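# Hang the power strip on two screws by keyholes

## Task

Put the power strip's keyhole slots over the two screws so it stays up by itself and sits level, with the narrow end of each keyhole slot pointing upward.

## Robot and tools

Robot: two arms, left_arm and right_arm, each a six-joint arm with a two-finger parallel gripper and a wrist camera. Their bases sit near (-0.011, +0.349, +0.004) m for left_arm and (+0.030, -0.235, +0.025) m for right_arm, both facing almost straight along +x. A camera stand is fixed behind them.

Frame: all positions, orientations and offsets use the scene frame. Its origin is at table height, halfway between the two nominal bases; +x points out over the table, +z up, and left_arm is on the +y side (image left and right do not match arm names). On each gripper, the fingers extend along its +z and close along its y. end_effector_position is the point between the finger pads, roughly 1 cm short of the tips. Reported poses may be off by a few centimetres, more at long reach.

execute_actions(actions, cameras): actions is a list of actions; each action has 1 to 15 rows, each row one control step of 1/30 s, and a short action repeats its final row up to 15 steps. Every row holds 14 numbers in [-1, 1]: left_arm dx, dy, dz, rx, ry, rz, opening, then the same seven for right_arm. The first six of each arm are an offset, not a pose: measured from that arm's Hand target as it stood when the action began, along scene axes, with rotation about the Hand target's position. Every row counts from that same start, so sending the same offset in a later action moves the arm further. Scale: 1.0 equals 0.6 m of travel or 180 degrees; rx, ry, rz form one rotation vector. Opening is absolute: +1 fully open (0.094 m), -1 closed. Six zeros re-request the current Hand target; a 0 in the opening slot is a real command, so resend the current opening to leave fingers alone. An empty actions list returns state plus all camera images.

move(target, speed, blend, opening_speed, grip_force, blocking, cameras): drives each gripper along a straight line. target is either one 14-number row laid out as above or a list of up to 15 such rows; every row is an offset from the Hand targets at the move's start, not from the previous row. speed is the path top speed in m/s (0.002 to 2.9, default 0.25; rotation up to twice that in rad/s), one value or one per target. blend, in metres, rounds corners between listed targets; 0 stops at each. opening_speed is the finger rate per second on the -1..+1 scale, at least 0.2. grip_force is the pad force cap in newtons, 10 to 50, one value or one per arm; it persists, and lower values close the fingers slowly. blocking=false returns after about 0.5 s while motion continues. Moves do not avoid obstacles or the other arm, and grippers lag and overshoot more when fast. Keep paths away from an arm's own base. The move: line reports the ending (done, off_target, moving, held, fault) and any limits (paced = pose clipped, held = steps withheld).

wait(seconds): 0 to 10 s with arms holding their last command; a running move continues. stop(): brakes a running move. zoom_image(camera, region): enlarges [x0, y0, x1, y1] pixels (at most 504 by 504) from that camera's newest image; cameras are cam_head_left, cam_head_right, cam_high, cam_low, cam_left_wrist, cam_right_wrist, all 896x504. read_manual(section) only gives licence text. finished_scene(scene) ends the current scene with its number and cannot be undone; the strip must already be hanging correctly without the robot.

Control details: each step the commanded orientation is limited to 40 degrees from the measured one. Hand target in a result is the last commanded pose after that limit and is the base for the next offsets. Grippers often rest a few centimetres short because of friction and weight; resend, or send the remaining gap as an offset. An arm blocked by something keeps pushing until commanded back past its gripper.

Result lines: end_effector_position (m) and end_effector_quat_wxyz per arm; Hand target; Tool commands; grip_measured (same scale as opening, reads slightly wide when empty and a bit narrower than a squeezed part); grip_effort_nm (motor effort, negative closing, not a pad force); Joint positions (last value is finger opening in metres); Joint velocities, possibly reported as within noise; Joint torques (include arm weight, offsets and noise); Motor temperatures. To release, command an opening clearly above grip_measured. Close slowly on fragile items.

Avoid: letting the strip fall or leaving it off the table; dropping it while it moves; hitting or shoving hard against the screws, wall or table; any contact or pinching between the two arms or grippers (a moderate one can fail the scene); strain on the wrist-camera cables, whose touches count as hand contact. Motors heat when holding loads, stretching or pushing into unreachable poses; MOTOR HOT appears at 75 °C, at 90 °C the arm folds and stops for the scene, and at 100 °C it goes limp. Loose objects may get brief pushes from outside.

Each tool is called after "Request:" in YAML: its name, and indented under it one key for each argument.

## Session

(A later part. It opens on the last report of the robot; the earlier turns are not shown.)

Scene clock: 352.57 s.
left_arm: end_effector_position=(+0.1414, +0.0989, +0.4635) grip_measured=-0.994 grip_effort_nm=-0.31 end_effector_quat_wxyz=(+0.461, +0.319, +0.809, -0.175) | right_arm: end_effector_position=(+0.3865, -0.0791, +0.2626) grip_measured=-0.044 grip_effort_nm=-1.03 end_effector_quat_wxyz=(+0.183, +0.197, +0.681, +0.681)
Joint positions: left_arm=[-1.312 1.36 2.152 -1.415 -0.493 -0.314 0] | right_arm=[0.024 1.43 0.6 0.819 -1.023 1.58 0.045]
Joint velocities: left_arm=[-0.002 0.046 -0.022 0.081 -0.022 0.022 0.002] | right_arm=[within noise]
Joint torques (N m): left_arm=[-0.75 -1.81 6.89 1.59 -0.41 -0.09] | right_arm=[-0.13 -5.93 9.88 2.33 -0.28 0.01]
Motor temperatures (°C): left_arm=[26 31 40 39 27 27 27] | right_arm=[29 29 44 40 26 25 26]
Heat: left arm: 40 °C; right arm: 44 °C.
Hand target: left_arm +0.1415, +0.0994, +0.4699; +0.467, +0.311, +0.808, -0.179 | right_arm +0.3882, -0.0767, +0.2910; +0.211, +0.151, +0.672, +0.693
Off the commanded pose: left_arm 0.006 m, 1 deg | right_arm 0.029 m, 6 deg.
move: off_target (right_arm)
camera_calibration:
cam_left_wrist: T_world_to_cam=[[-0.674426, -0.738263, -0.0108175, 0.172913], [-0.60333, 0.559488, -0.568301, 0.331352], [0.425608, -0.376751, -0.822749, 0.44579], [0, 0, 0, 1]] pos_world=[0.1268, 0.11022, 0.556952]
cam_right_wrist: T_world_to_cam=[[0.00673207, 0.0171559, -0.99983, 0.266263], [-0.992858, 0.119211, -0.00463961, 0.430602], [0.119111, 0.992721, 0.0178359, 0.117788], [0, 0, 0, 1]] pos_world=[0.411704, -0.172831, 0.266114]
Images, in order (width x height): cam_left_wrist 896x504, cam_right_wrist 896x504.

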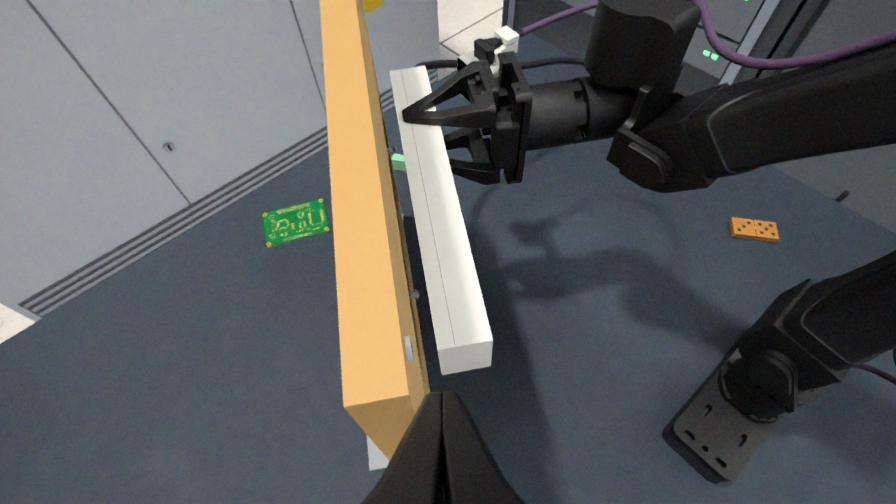

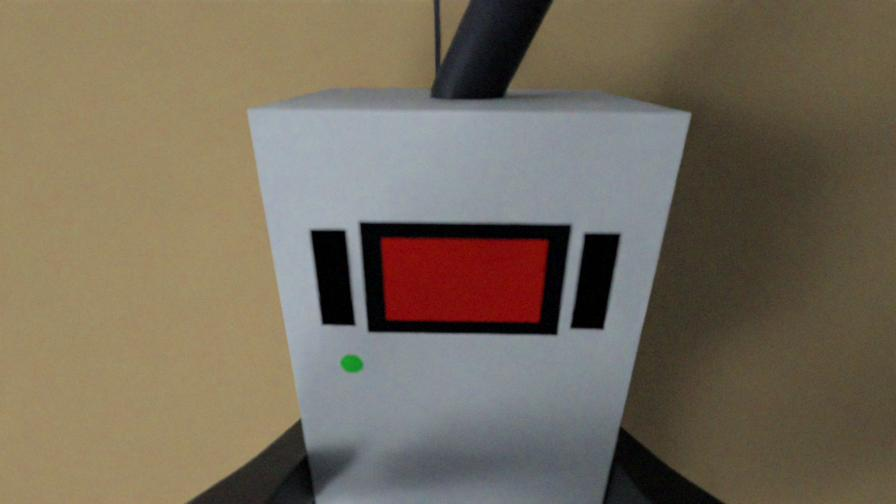

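Request:
move:
  target: [0,0,0,0,0,0,-1.0,-0.0092,0.0053,-0.02,-0.0058,-0.0095,0.001,-0.6]
  speed: 0.05
  cameras: ["cam_left_wrist","cam_right_wrist"]

Scene clock: 359.07 s.
left_arm: end_effector_position=(+0.1414, +0.0989, +0.4635) grip_measured=-0.994 grip_effort_nm=-0.31 end_effector_quat_wxyz=(+0.461, +0.319, +0.809, -0.175) | right_arm: end_effector_position=(+0.3871, -0.0790, +0.2659) grip_measured=-0.044 grip_effort_nm=-1.03 end_effector_quat_wxyz=(+0.202, +0.178, +0.682, +0.681)
Joint positions: left_arm=[-1.312 1.36 2.152 -1.415 -0.493 -0.314 0] | right_arm=[0.024 1.436 0.6 0.85 -1.023 1.551 0.045]
Joint torques (N m): left_arm=[-0.76 -1.81 6.91 1.58 -0.41 -0.08] | right_arm=[0.68 -5.12 6.22 2.48 -0.2 -0.1]
Heat: left arm: 39 °C; right arm: 43 °C.
Hand target: left_arm +0.1415, +0.0994, +0.4699; +0.467, +0.311, +0.808, -0.179 | right_arm +0.3827, -0.0735, +0.2790; +0.222, +0.137, +0.676, +0.690
Off the commanded pose: left_arm 0.006 m, 1 deg | right_arm 0.015 m, 5 deg.
move: off_target (right_arm)
camera_calibration:
cam_left_wrist: T_world_to_cam=[[-0.674426, -0.738263, -0.0108175, 0.172913], [-0.60333, 0.559488, -0.568301, 0.331352], [0.425608, -0.376751, -0.822749, 0.44579], [0, 0, 0, 1]] pos_world=[0.1268, 0.11022, 0.556952]
cam_right_wrist: T_world_to_cam=[[0.0574827, 0.00222157, -0.998344, 0.248234], [-0.991383, 0.118032, -0.0568193, 0.444345], [0.117711, 0.993007, 0.00898724, 0.120534], [0, 0, 0, 1]] pos_world=[0.412059, -0.17269, 0.271987]
Images, in order (width x height): cam_left_wrist 896x504, cam_right_wrist 896x504.

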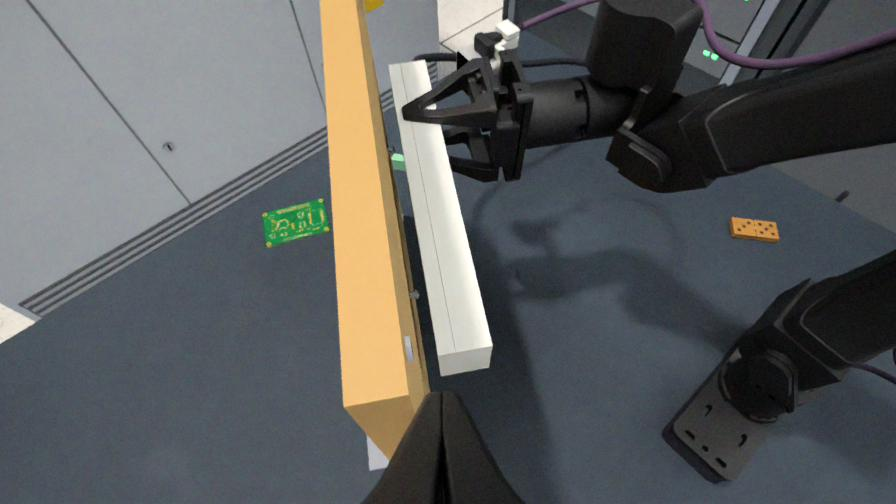

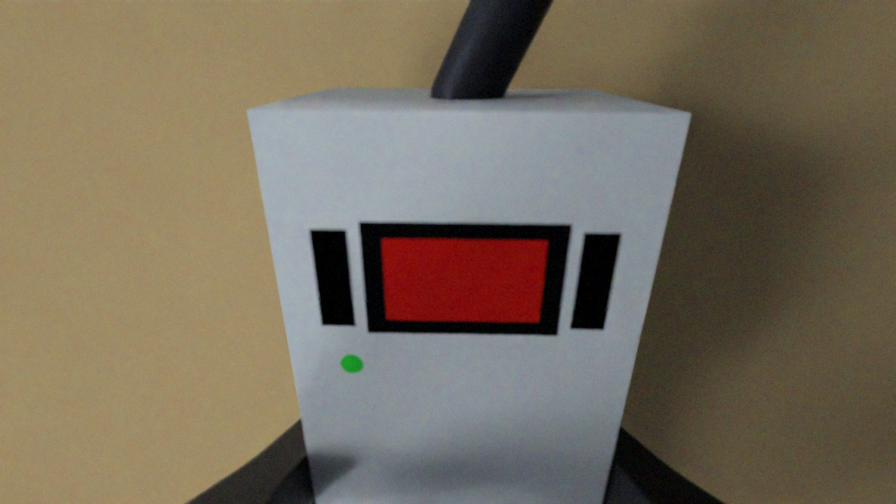

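Request:
move:
  target:
    - [0,0,0,0,0,0,-1.0,-0.028,-0.0012,-0.009,-0.0031,-0.0155,0.0039,-0.6]
    - [0,0,0,0,0,0,-1.0,-0.001,0.0122,0.016,0.0025,-0.0059,0.0039,-0.6]
  speed: 0.06
  cameras: ["cam_left_wrist","cam_right_wrist"]

Scene clock: 364.37 s.
left_arm: end_effector_position=(+0.1414, +0.0989, +0.4635) grip_measured=-0.994 grip_effort_nm=-0.31 end_effector_quat_wxyz=(+0.461, +0.319, +0.809, -0.175) | right_arm: end_effector_position=(+0.3809, -0.0732, +0.2640) grip_measured=-0.044 grip_effort_nm=-1.03 end_effector_quat_wxyz=(+0.201, +0.170, +0.679, +0.685)
Joint positions: left_arm=[-1.312 1.36 2.152 -1.415 -0.493 -0.314 0] | right_arm=[0.041 1.436 0.573 0.901 -1.019 1.561 0.045]
Joint torques (N m): left_arm=[-0.77 -1.83 6.9 1.59 -0.4 -0.09] | right_arm=[1.52 -5.65 9.66 2.16 -0.17 -0.01]
Heat: left arm: 39 °C; right arm: 42 °C.
Hand target: left_arm +0.1415, +0.0994, +0.4699; +0.467, +0.311, +0.808, -0.179 | right_arm +0.3821, -0.0662, +0.2885; +0.223, +0.128, +0.672, +0.695
Off the commanded pose: left_arm 0.006 m, 1 deg | right_arm 0.026 m, 6 deg.
move: off_target (right_arm)
camera_calibration:
cam_left_wrist: T_world_to_cam=[[-0.674426, -0.738263, -0.0108175, 0.172913], [-0.60333, 0.559488, -0.568301, 0.331352], [0.425608, -0.376751, -0.822749, 0.44579], [0, 0, 0, 1]] pos_world=[0.1268, 0.11022, 0.556952]
cam_right_wrist: T_world_to_cam=[[0.071428, 0.00874091, -0.997407, 0.241643], [-0.991996, 0.105009, -0.0701202, 0.440179], [0.104124, 0.994433, 0.0161716, 0.118965], [0, 0, 0, 1]] pos_world=[0.407009, -0.166638, 0.269958]
Images, in order (width x height): cam_left_wrist 896x504, cam_right_wrist 896x504.

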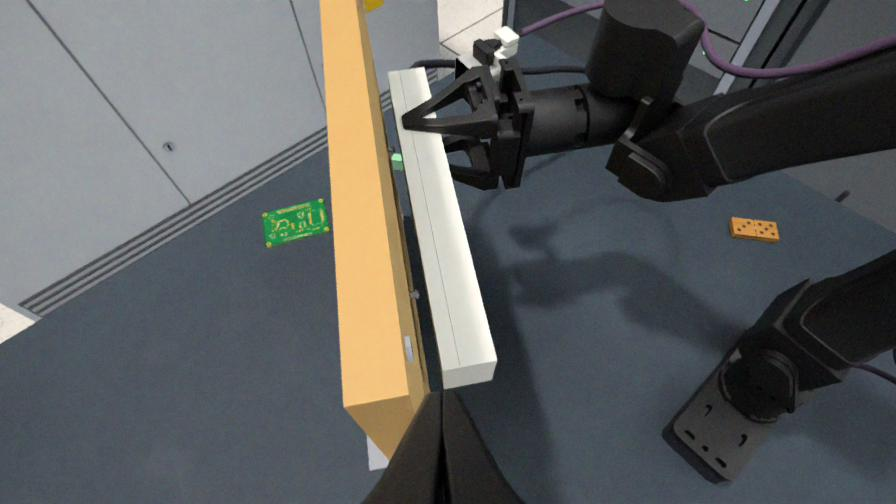

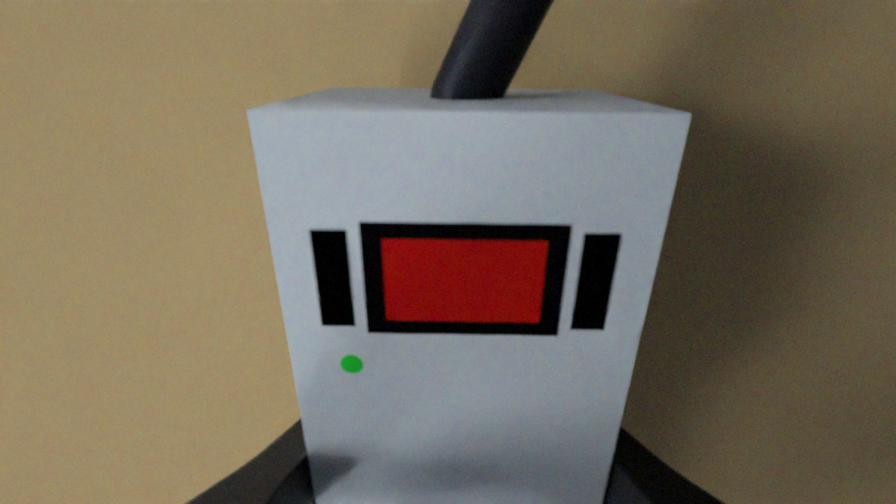

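Request:
move:
  target: [0,0,0,0,0,0,-1.0,0.002,-0.0012,-0.02,-0.0009,0.0222,0,-0.6]
  speed: 0.06
  cameras: ["cam_right_wrist"]

Scene clock: 367.27 s.
left_arm: end_effector_position=(+0.1414, +0.0989, +0.4635) grip_measured=-0.994 grip_effort_nm=-0.31 end_effector_quat_wxyz=(+0.461, +0.319, +0.809, -0.175) | right_arm: end_effector_position=(+0.3810, -0.0732, +0.2542) grip_measured=-0.044 grip_effort_nm=-1.03 end_effector_quat_wxyz=(+0.181, +0.190, +0.685, +0.679)
Joint positions: left_arm=[-1.312 1.36 2.152 -1.415 -0.493 -0.314 0] | right_arm=[0.041 1.436 0.573 0.842 -1.019 1.561 0.045]
Joint torques (N m): left_arm=[-0.77 -1.81 6.9 1.58 -0.41 -0.08] | right_arm=[1.31 -5.31 9.57 2.12 -0.2 -0.03]
Heat: left arm: 39 °C; right arm: 41 °C.
Hand target: left_arm +0.1415, +0.0994, +0.4699; +0.467, +0.311, +0.808, -0.179 | right_arm +0.3833, -0.0669, +0.2766; +0.200, +0.152, +0.680, +0.689
Off the commanded pose: left_arm 0.006 m, 1 deg | right_arm 0.023 m, 5 deg.
move: off_target (right_arm)
camera_calibration:
cam_right_wrist: T_world_to_cam=[[0.0123849, 0.00747246, -0.999895, 0.254967], [-0.994408, 0.104971, -0.0115324, 0.425575], [0.104874, 0.994447, 0.00873073, 0.120726], [0, 0, 0, 1]] pos_world=[0.407376, -0.166634, 0.258794]
Images, in order (width x height): cam_right_wrist 896x504.

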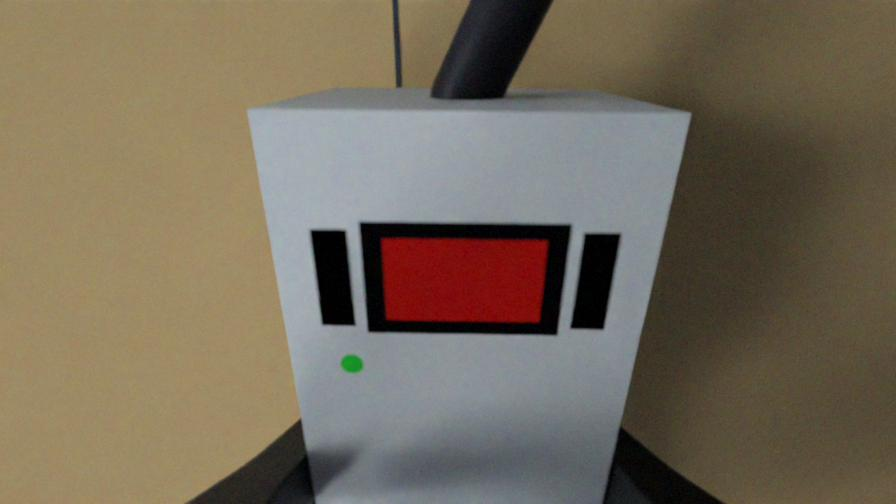

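Request:
move:
  target: [0,0,0,0,0,0,-1.0,0.0017,-0.001,0.006,0.0002,-0.0067,0,-0.6]
  speed: 0.06
  cameras: ["cam_right_wrist","cam_left_wrist"]

Scene clock: 368.87 s.
left_arm: end_effector_position=(+0.1414, +0.0989, +0.4635) grip_measured=-0.994 grip_effort_nm=-0.31 end_effector_quat_wxyz=(+0.461, +0.319, +0.809, -0.175) | right_arm: end_effector_position=(+0.3810, -0.0732, +0.2541) grip_measured=-0.044 grip_effort_nm=-1.03 end_effector_quat_wxyz=(+0.181, +0.190, +0.685, +0.679)
Joint positions: left_arm=[-1.312 1.36 2.152 -1.415 -0.493 -0.314 0] | right_arm=[0.041 1.436 0.573 0.841 -1.019 1.561 0.045]
Joint torques (N m): left_arm=[-0.77 -1.83 6.9 1.58 -0.41 -0.08] | right_arm=[1.11 -5.24 10.28 2.23 -0.24 -0.05]
Heat: left arm: 39 °C; right arm: 41 °C.
Hand target: left_arm +0.1415, +0.0994, +0.4699; +0.467, +0.311, +0.808, -0.179 | right_arm +0.3843, -0.0675, +0.2801; +0.207, +0.145, +0.678, +0.691
Off the commanded pose: left_arm 0.006 m, 1 deg | right_arm 0.027 m, 6 deg.
move: off_target (right_arm)
camera_calibration:
cam_left_wrist: T_world_to_cam=[[-0.674426, -0.738263, -0.0108175, 0.172913], [-0.60333, 0.559488, -0.568301, 0.331352], [0.425608, -0.376751, -0.822749, 0.44579], [0, 0, 0, 1]] pos_world=[0.1268, 0.11022, 0.556952]
cam_right_wrist: T_world_to_cam=[[0.0115894, 0.00755704, -0.999904, 0.255109], [-0.994418, 0.10497, -0.0107325, 0.425371], [0.104878, 0.994447, 0.00873139, 0.120726], [0, 0, 0, 1]] pos_world=[0.407378, -0.166634, 0.258596]
Images, in order (width x height): cam_left_wrist 896x504, cam_right_wrist 896x504.

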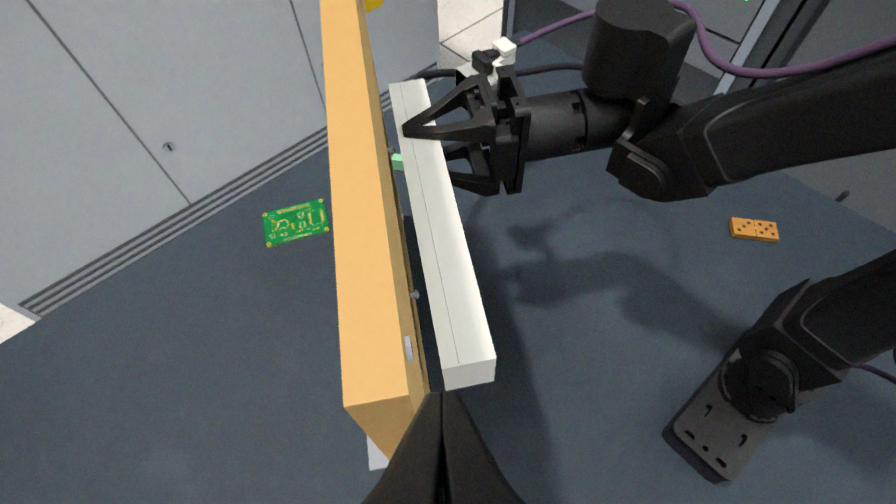

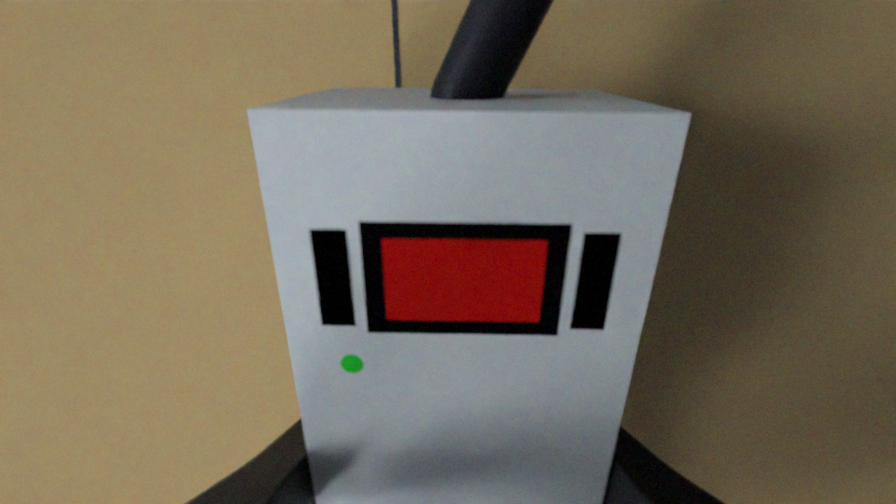

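Request:
move:
  target: [0,0,0,0,0,0,-1.0,0.001,-0.0005,0.006,0.0004,-0.0145,0,-0.6]
  speed: 0.06
  cameras: []

Scene clock: 370.83 s.
left_arm: end_effector_position=(+0.1414, +0.0989, +0.4635) grip_measured=-0.994 grip_effort_nm=-0.31 end_effector_quat_wxyz=(+0.461, +0.319, +0.809, -0.175) | right_arm: end_effector_position=(+0.3824, -0.0732, +0.2564) grip_measured=-0.044 grip_effort_nm=-1.03 end_effector_quat_wxyz=(+0.190, +0.181, +0.683, +0.682)
Joint positions: left_arm=[-1.312 1.36 2.152 -1.415 -0.493 -0.314 0] | right_arm=[0.041 1.448 0.573 0.879 -1.019 1.56 0.045]
Joint torques (N m): left_arm=[-0.76 -1.81 6.9 1.58 -0.41 -0.08] | right_arm=[0.77 -5.04 9.68 2.48 -0.19 -0.04]
Heat: left arm: 39 °C; right arm: 41 °C.
Hand target: left_arm +0.1415, +0.0994, +0.4699; +0.467, +0.311, +0.808, -0.179 | right_arm +0.3849, -0.0678, +0.2838; +0.222, +0.129, +0.672, +0.694
Off the commanded pose: left_arm 0.006 m, 1 deg | right_arm 0.028 m, 7 deg.
move: off_target (right_arm)
No camera images: "cameras" was empty.

Request:
execute_actions:
  actions: []
  cameras: ["cam_right_wrist","cam_left_wrist","cam_head_right","cam_high"]

Request:
zoom_image:
  camera: "cam_right_wrist"
  region: [370, 0, 470, 100]

Request:
zoom_image:
  camera: "cam_left_wrist"
  region: [395, 270, 445, 320]

Request:
zoom_image:
  camera: "cam_left_wrist"
  region: [370, 130, 420, 180]

Request:
zoom_image:
  camera: "cam_left_wrist"
  region: [425, 330, 505, 390]

Request:
zoom_image:
  camera: "cam_left_wrist"
  region: [375, 60, 445, 120]

Scene clock: 372.70 s.
left_arm: end_effector_position=(+0.1414, +0.0989, +0.4635) grip_measured=-0.994 grip_effort_nm=-0.31 end_effector_quat_wxyz=(+0.461, +0.319, +0.809, -0.175) | right_arm: end_effector_position=(+0.3824, -0.0732, +0.2564) grip_measured=-0.044 grip_effort_nm=-1.03 end_effector_quat_wxyz=(+0.190, +0.180, +0.683, +0.682)
Joint positions: left_arm=[-1.312 1.36 2.152 -1.415 -0.493 -0.314 0] | right_arm=[0.041 1.448 0.573 0.88 -1.019 1.56 0.045]
Joint velocities: within noise
Joint torques (N m): left_arm=[-0.77 -1.83 6.89 1.58 -0.41 -0.08] | right_arm=[0.79 -5.19 9.72 2.45 -0.21 -0.11]
Motor temperatures (°C): left_arm=[26 30 39 39 27 27 27] | right_arm=[29 28 41 41 26 25 26]
Heat: left arm: 39 °C; right arm: 41 °C.
Hand target: left_arm +0.1415, +0.0994, +0.4699; +0.467, +0.311, +0.808, -0.179 | right_arm +0.3849, -0.0678, +0.2838; +0.222, +0.129, +0.672, +0.694
Tool commands: left_gripper/opening=-1.0 right_gripper/opening=-0.6
Off the commanded pose: left_arm 0.006 m, 1 deg | right_arm 0.028 m, 7 deg.
camera_calibration:
cam_left_wrist: T_world_to_cam=[[-0.674426, -0.738263, -0.0108175, 0.172913], [-0.60333, 0.559488, -0.568301, 0.331352], [0.425608, -0.376751, -0.822749, 0.44579], [0, 0, 0, 1]] pos_world=[0.1268, 0.11022, 0.556952]
cam_right_wrist: T_world_to_cam=[[0.0392349, 0.00753444, -0.999202, 0.246644], [-0.993739, 0.104986, -0.0382287, 0.433626], [0.104615, 0.994445, 0.0116064, 0.119817], [0, 0, 0, 1]] pos_world=[0.408699, -0.166534, 0.261633]
Images, in order (width x height): cam_head_right 896x504, cam_high 896x504, cam_left_wrist 896x504, cam_right_wrist 896x504.

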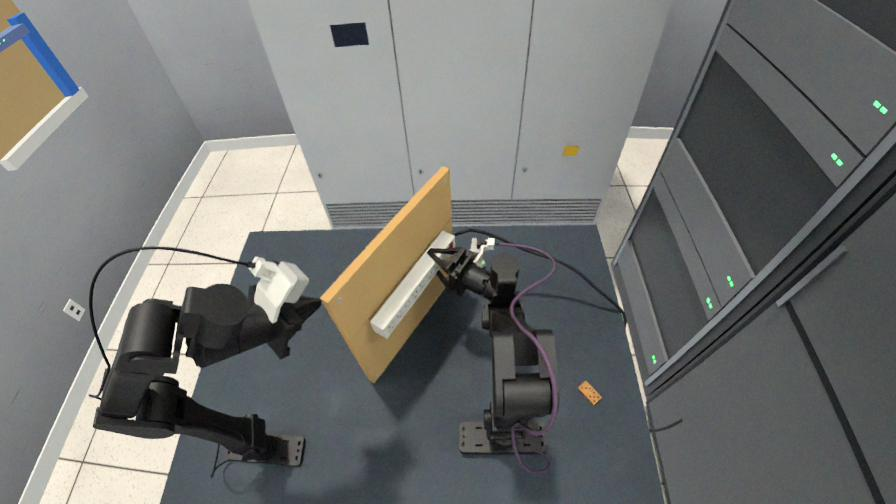

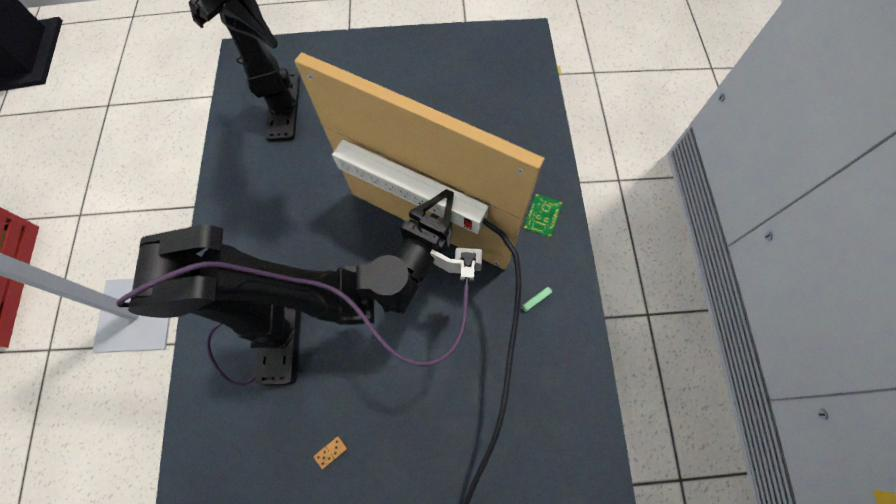

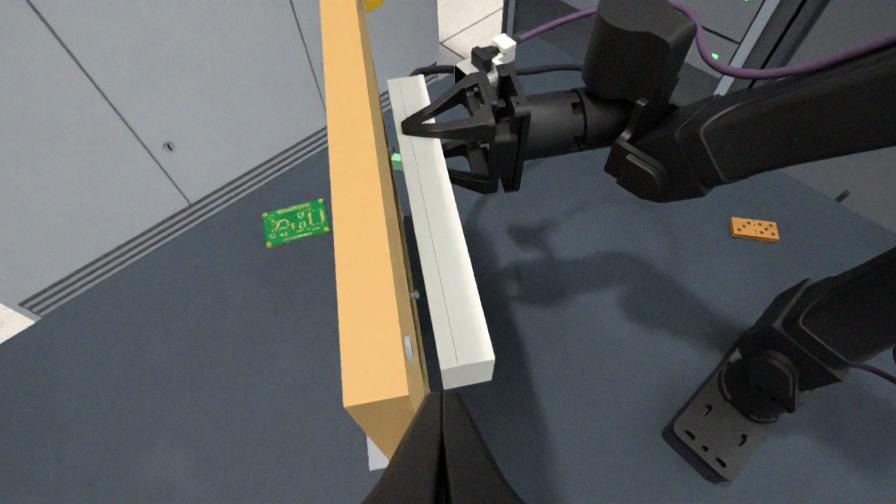

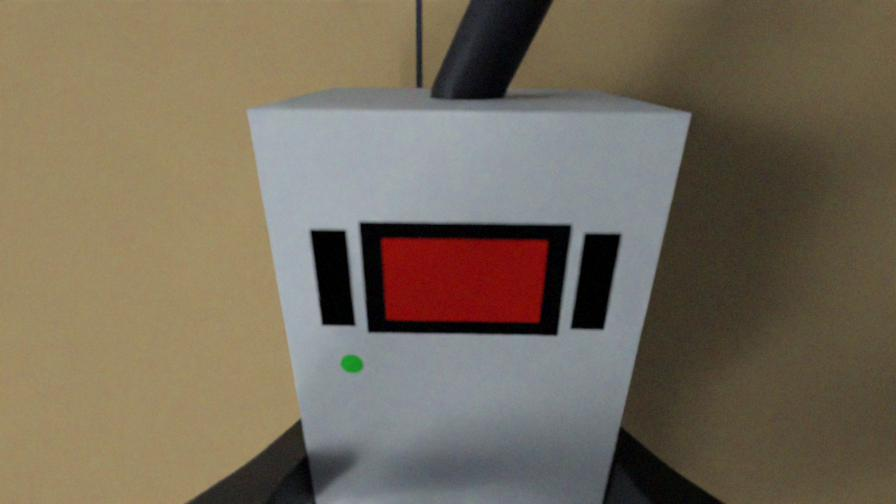

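Scaled by 5.040 from the camera's 896x504 image, which has a finer 1280x720 frame.

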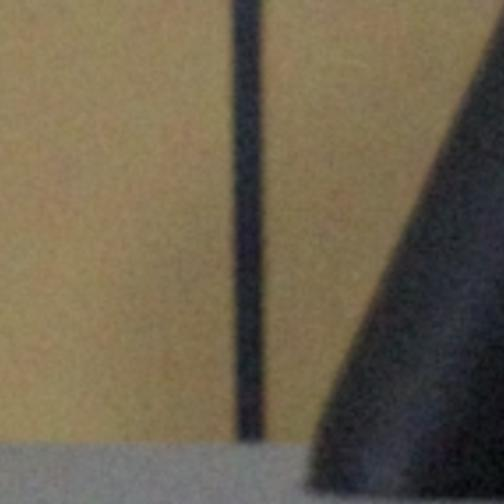

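Scaled by 10.080 from the camera's 896x504 image, which has a finer 1280x720 frame.

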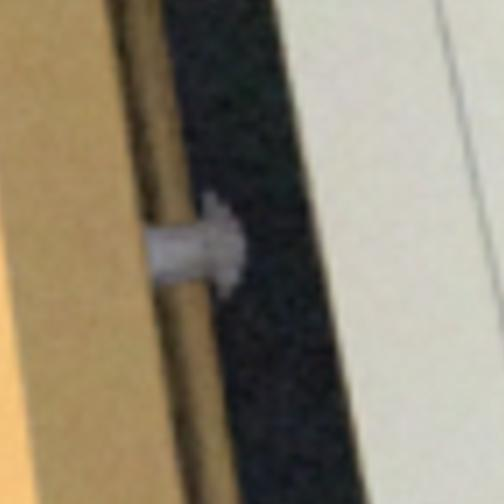

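Scaled by 10.080 from the camera's 896x504 image, which has a finer 1280x720 frame.

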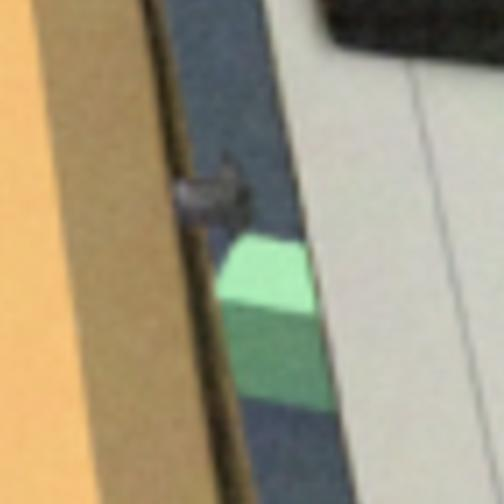

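Scaled by 6.300 from the camera's 896x504 image, which has a finer 1280x720 frame.

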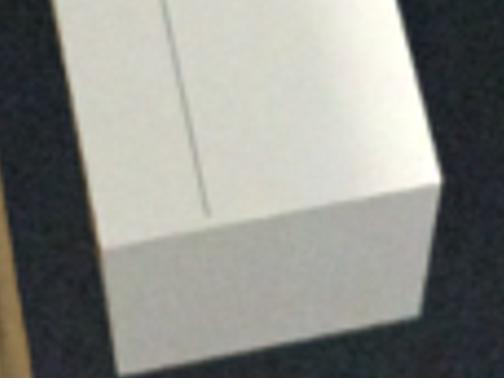

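Scaled by 7.200 from the camera's 896x504 image, which has a finer 1280x720 frame.

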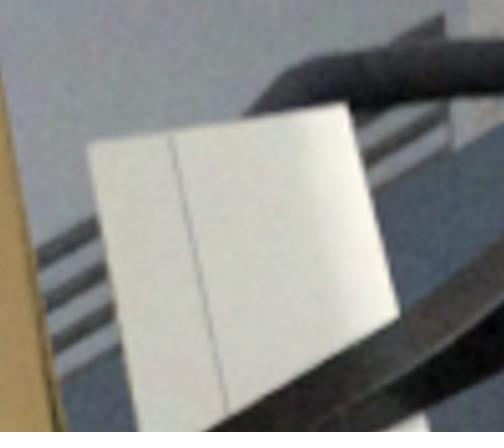

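Request:
move:
  target: [0,0,0,0,0,0,-1.0,0.001,-0.0006,0.0017,0.0051,0.0086,-0.0083,-0.6]
  speed: 0.06
  cameras: []

Scene clock: 376.27 s.
left_arm: end_effector_position=(+0.1414, +0.0989, +0.4635) grip_measured=-0.994 grip_effort_nm=-0.31 end_effector_quat_wxyz=(+0.461, +0.319, +0.809, -0.175) | right_arm: end_effector_position=(+0.3851, -0.0734, +0.2564) grip_measured=-0.044 grip_effort_nm=-1.03 end_effector_quat_wxyz=(+0.190, +0.193, +0.679, +0.682)
Joint positions: left_arm=[-1.312 1.36 2.152 -1.415 -0.493 -0.314 0] | right_arm=[0.047 1.448 0.573 0.88 -0.996 1.58 0.045]
Joint torques (N m): left_arm=[-0.75 -1.83 6.89 1.59 -0.4 -0.09] | right_arm=[1.01 -6.74 8.75 2.39 -0.09 0.01]
Heat: left arm: 39 °C; right arm: 42 °C.
Hand target: left_arm +0.1415, +0.0994, +0.4699; +0.467, +0.311, +0.808, -0.179 | right_arm +0.3855, -0.0682, +0.2848; +0.221, +0.149, +0.668, +0.695
Off the commanded pose: left_arm 0.006 m, 1 deg | right_arm 0.029 m, 7 deg.
move: off_target (right_arm)
No camera images: "cameras" was empty.

Request:
move:
  target: [0,0,0,0,0,0,-1.0,0.0133,0.0231,0.0017,0,0,0,-0.6]
  speed: 0.03
  cameras: ["cam_left_wrist","cam_right_wrist"]

Scene clock: 378.97 s.
left_arm: end_effector_position=(+0.1414, +0.0989, +0.4635) grip_measured=-0.994 grip_effort_nm=-0.31 end_effector_quat_wxyz=(+0.461, +0.319, +0.809, -0.175) | right_arm: end_effector_position=(+0.3852, -0.0679, +0.2566) grip_measured=-0.044 grip_effort_nm=-1.03 end_effector_quat_wxyz=(+0.190, +0.194, +0.679, +0.682)
Joint positions: left_arm=[-1.312 1.36 2.152 -1.415 -0.493 -0.314 0] | right_arm=[0.069 1.448 0.573 0.88 -0.972 1.58 0.045]
Joint torques (N m): left_arm=[-0.76 -1.83 6.9 1.58 -0.41 -0.09] | right_arm=[3.4 -4.15 11.25 2.34 0.15 -0.09]
Heat: left arm: 39 °C; right arm: 42 °C.
Hand target: left_arm +0.1415, +0.0994, +0.4699; +0.467, +0.311, +0.808, -0.179 | right_arm +0.3935, -0.0543, +0.2859; +0.221, +0.149, +0.668, +0.695
Off the commanded pose: left_arm 0.006 m, 1 deg | right_arm 0.033 m, 7 deg.
move: off_target (right_arm)
camera_calibration:
cam_left_wrist: T_world_to_cam=[[-0.674426, -0.738263, -0.0108175, 0.172913], [-0.60333, 0.559488, -0.568301, 0.331352], [0.425608, -0.376751, -0.822749, 0.44579], [0, 0, 0, 1]] pos_world=[0.1268, 0.11022, 0.556952]
cam_right_wrist: T_world_to_cam=[[0.0225847, 0.0174504, -0.999593, 0.253841], [-0.99201, 0.124527, -0.0202394, 0.431897], [0.124123, 0.992063, 0.0201233, 0.104336], [0, 0, 0, 1]] pos_world=[0.409762, -0.16172, 0.26038]
Images, in order (width x height): cam_left_wrist 896x504, cam_right_wrist 896x504.

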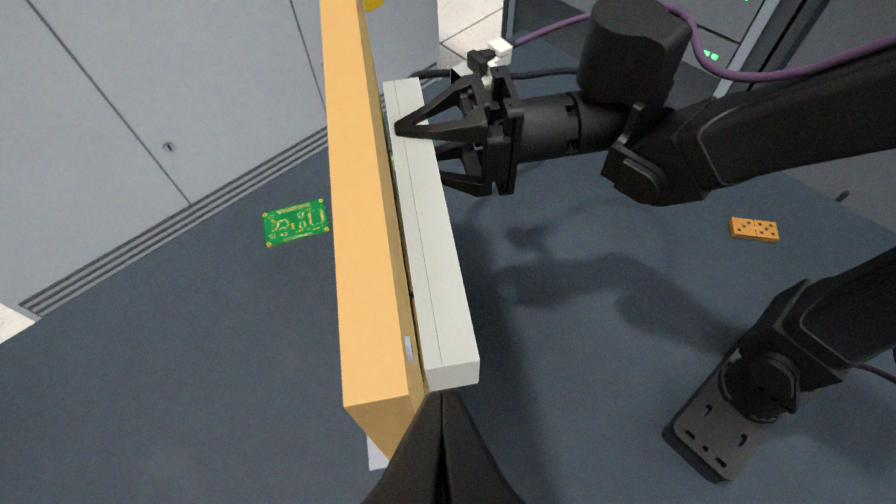

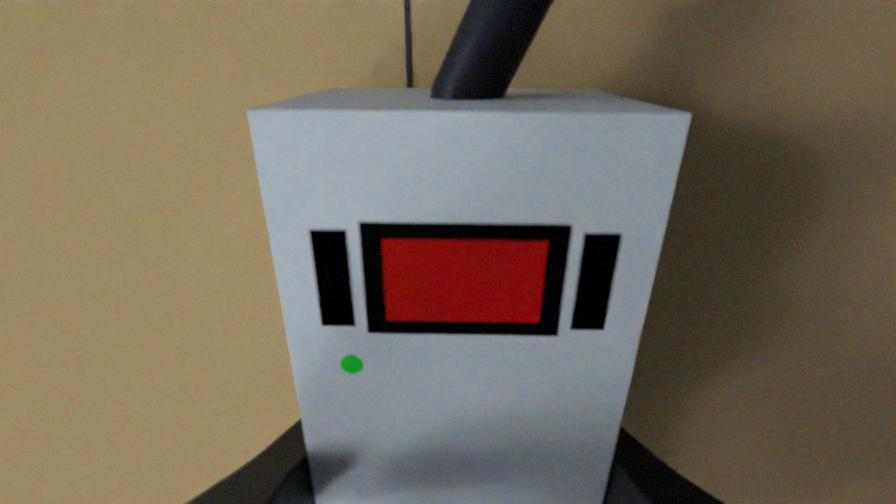

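Request:
zoom_image:
  camera: "cam_left_wrist"
  region: [395, 270, 445, 320]

Request:
zoom_image:
  camera: "cam_left_wrist"
  region: [370, 130, 420, 180]

Request:
zoom_image:
  camera: "cam_left_wrist"
  region: [415, 330, 495, 390]

Request:
zoom_image:
  camera: "cam_left_wrist"
  region: [370, 60, 440, 120]

Request:
zoom_image:
  camera: "cam_right_wrist"
  region: [370, 0, 470, 100]

Scaled by 10.080 from the camera's 896x504 image, which has a finer 1280x720 frame.

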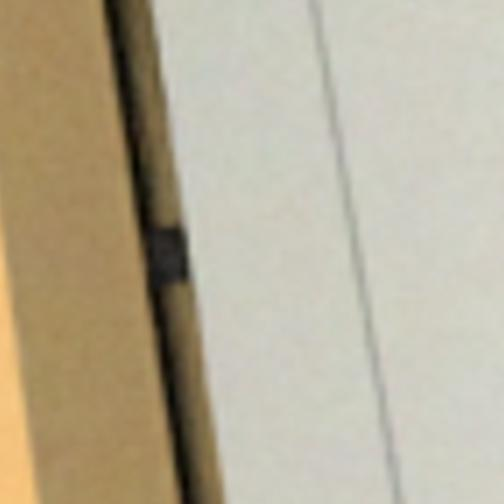

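Scaled by 10.080 from the camera's 896x504 image, which has a finer 1280x720 frame.

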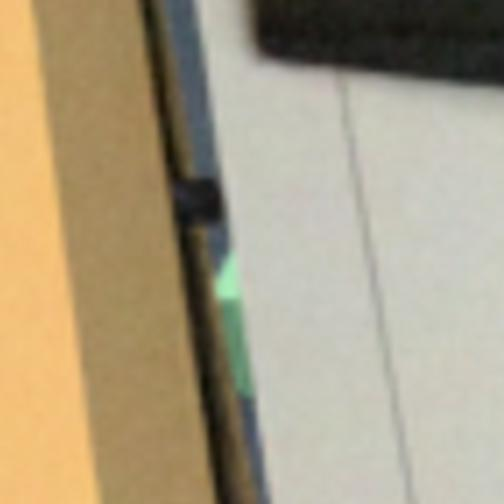

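Scaled by 6.300 from the camera's 896x504 image, which has a finer 1280x720 frame.

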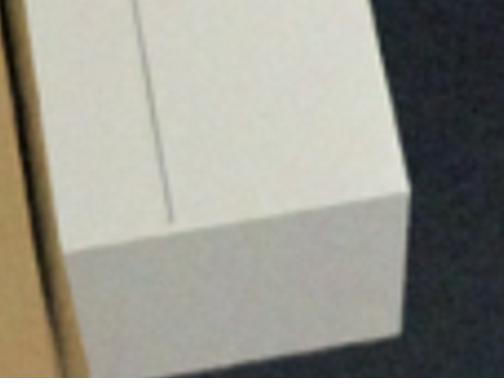

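Scaled by 7.200 from the camera's 896x504 image, which has a finer 1280x720 frame.

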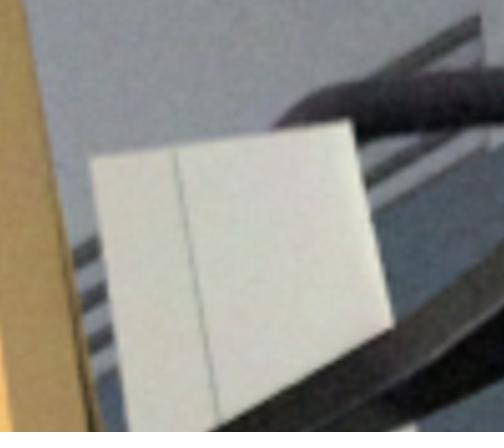

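Scaled by 5.040 from the camera's 896x504 image, which has a finer 1280x720 frame.

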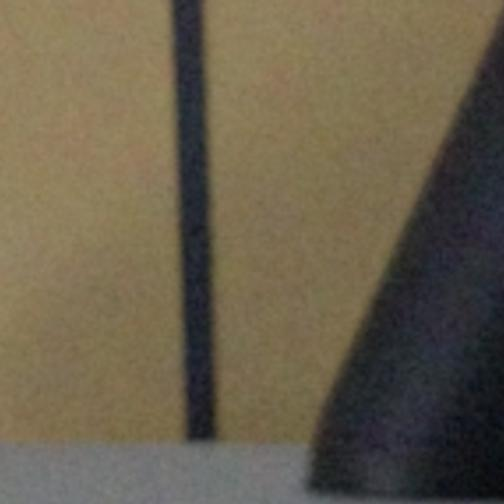

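Request:
move:
  target: [0,0,0,0,0,0,-1.0,0.0072,-0.0042,0.0033,0,0,0,-0.6]
  speed: 0.03
  cameras: []

Scene clock: 383.23 s.
left_arm: end_effector_position=(+0.1414, +0.0989, +0.4635) grip_measured=-0.994 grip_effort_nm=-0.31 end_effector_quat_wxyz=(+0.461, +0.319, +0.809, -0.175) | right_arm: end_effector_position=(+0.3856, -0.0678, +0.2566) grip_measured=-0.044 grip_effort_nm=-1.03 end_effector_quat_wxyz=(+0.186, +0.190, +0.680, +0.683)
Joint positions: left_arm=[-1.312 1.36 2.152 -1.415 -0.493 -0.314 0] | right_arm=[0.064 1.457 0.581 0.88 -0.988 1.58 0.045]
Joint torques (N m): left_arm=[-0.76 -1.81 6.9 1.58 -0.41 -0.08] | right_arm=[2.91 -4.23 12.21 2.32 0.16 -0.02]
Heat: left arm: 39 °C; right arm: 42 °C.
Hand target: left_arm +0.1415, +0.0994, +0.4699; +0.467, +0.311, +0.808, -0.179 | right_arm +0.3979, -0.0569, +0.2878; +0.221, +0.149, +0.668, +0.695
Off the commanded pose: left_arm 0.006 m, 1 deg | right_arm 0.035 m, 7 deg.
move: off_target (right_arm)
No camera images: "cameras" was empty.

Request:
move:
  target: [0,0,0,0,0,0,-1.0,0.0087,-0.005,0.005,0,0,0,-0.6]
  speed: 0.03
  cameras: ["cam_left_wrist","cam_right_wrist"]

Scene clock: 384.93 s.
left_arm: end_effector_position=(+0.1414, +0.0989, +0.4635) grip_measured=-0.994 grip_effort_nm=-0.31 end_effector_quat_wxyz=(+0.461, +0.319, +0.809, -0.175) | right_arm: end_effector_position=(+0.3887, -0.0659, +0.2586) grip_measured=-0.044 grip_effort_nm=-1.03 end_effector_quat_wxyz=(+0.179, +0.185, +0.682, +0.685)
Joint positions: left_arm=[-1.312 1.36 2.152 -1.415 -0.493 -0.314 0] | right_arm=[0.064 1.476 0.607 0.872 -1.007 1.583 0.045]
Joint torques (N m): left_arm=[-0.76 -1.83 6.9 1.58 -0.41 -0.09] | right_arm=[2.06 -4.94 12.27 2.27 0.29 0.02]
Heat: left arm: 39 °C; right arm: 42 °C.
Hand target: left_arm +0.1415, +0.0994, +0.4699; +0.467, +0.311, +0.808, -0.179 | right_arm +0.4031, -0.0598, +0.2908; +0.221, +0.149, +0.668, +0.695
Off the commanded pose: left_arm 0.006 m, 1 deg | right_arm 0.036 m, 7 deg.
move: off_target (right_arm)
camera_calibration:
cam_left_wrist: T_world_to_cam=[[-0.674426, -0.738263, -0.0108175, 0.172913], [-0.60333, 0.559488, -0.568301, 0.331352], [0.425608, -0.376751, -0.822749, 0.44579], [0, 0, 0, 1]] pos_world=[0.1268, 0.11022, 0.556952]
cam_right_wrist: T_world_to_cam=[[0.0189241, 0.0191286, -0.999638, 0.257259], [-0.995399, 0.0942932, -0.0170395, 0.433693], [0.0939332, 0.995361, 0.020825, 0.113704], [0, 0, 0, 1]] pos_world=[0.416149, -0.158992, 0.262187]
Images, in order (width x height): cam_left_wrist 896x504, cam_right_wrist 896x504.

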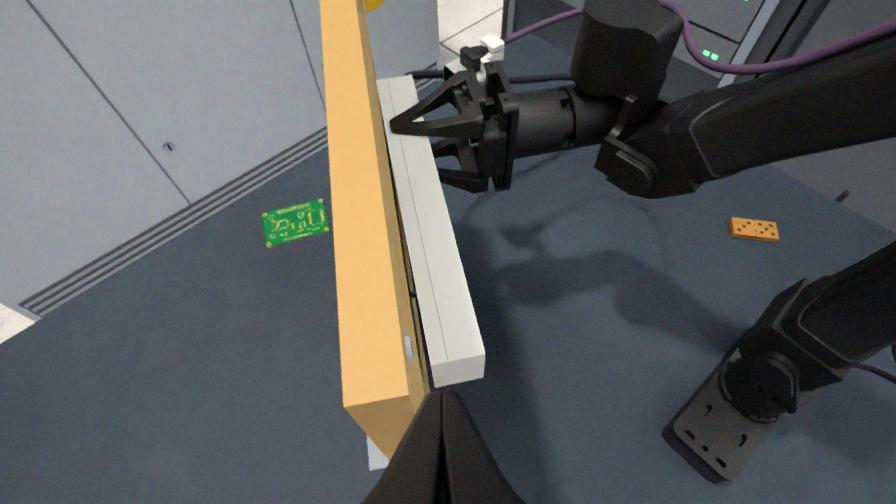

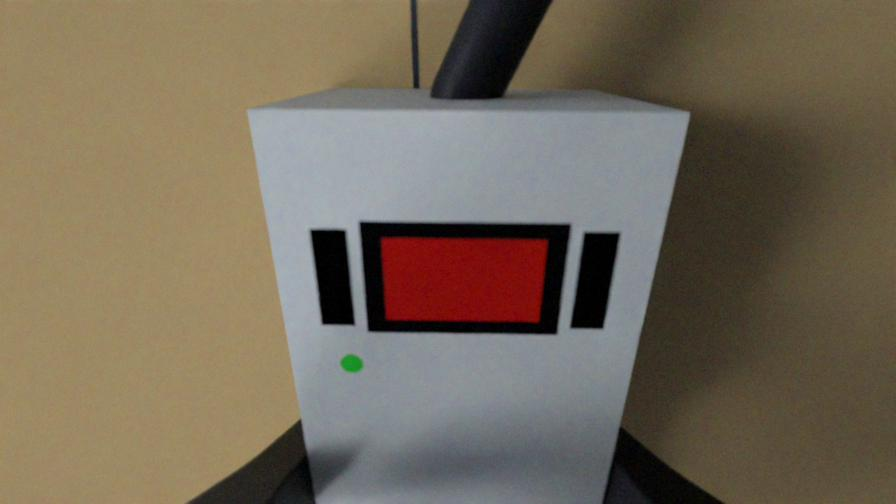

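Request:
zoom_image:
  camera: "cam_left_wrist"
  region: [395, 270, 445, 320]

Request:
zoom_image:
  camera: "cam_left_wrist"
  region: [365, 130, 415, 180]

Request:
zoom_image:
  camera: "cam_left_wrist"
  region: [415, 330, 495, 390]

Request:
zoom_image:
  camera: "cam_left_wrist"
  region: [365, 60, 435, 120]

Request:
zoom_image:
  camera: "cam_right_wrist"
  region: [370, 0, 470, 100]

Scaled by 10.080 from the camera's 896x504 image, which has a finer 1280x720 frame.

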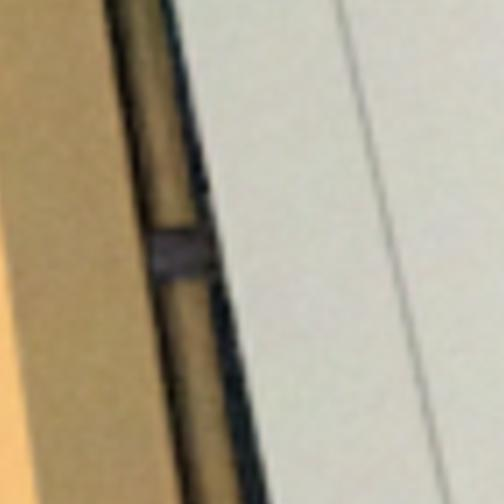

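Scaled by 10.080 from the camera's 896x504 image, which has a finer 1280x720 frame.

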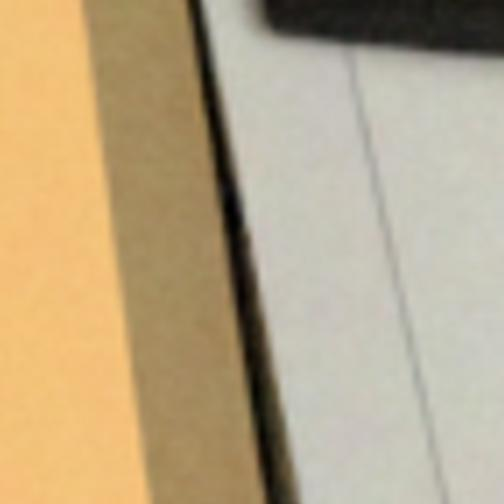

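Scaled by 6.300 from the camera's 896x504 image, which has a finer 1280x720 frame.

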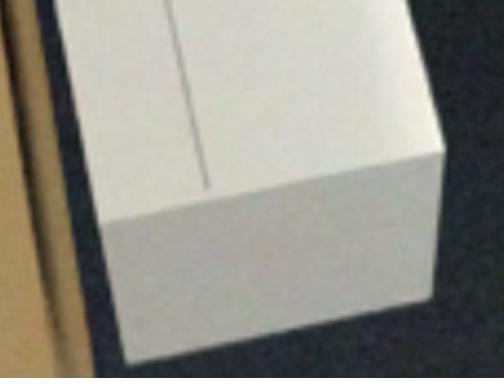

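Scaled by 7.200 from the camera's 896x504 image, which has a finer 1280x720 frame.

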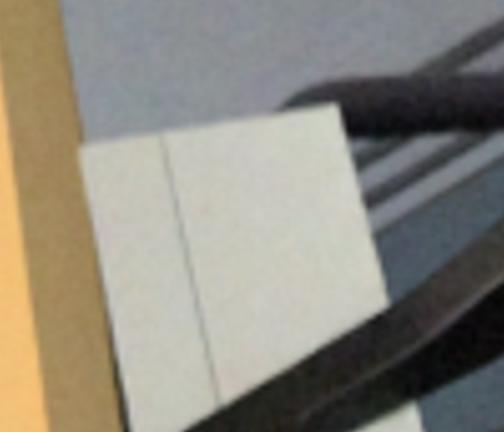

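Scaled by 5.040 from the camera's 896x504 image, which has a finer 1280x720 frame.

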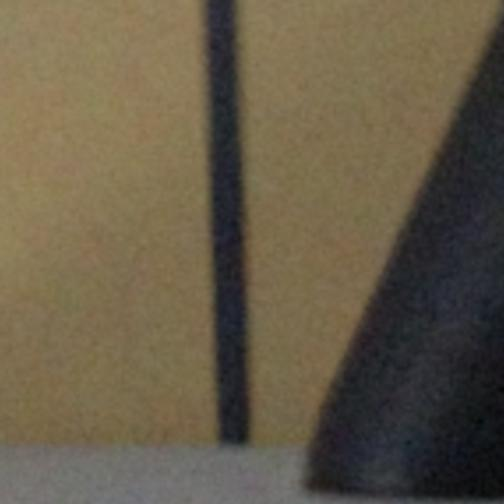

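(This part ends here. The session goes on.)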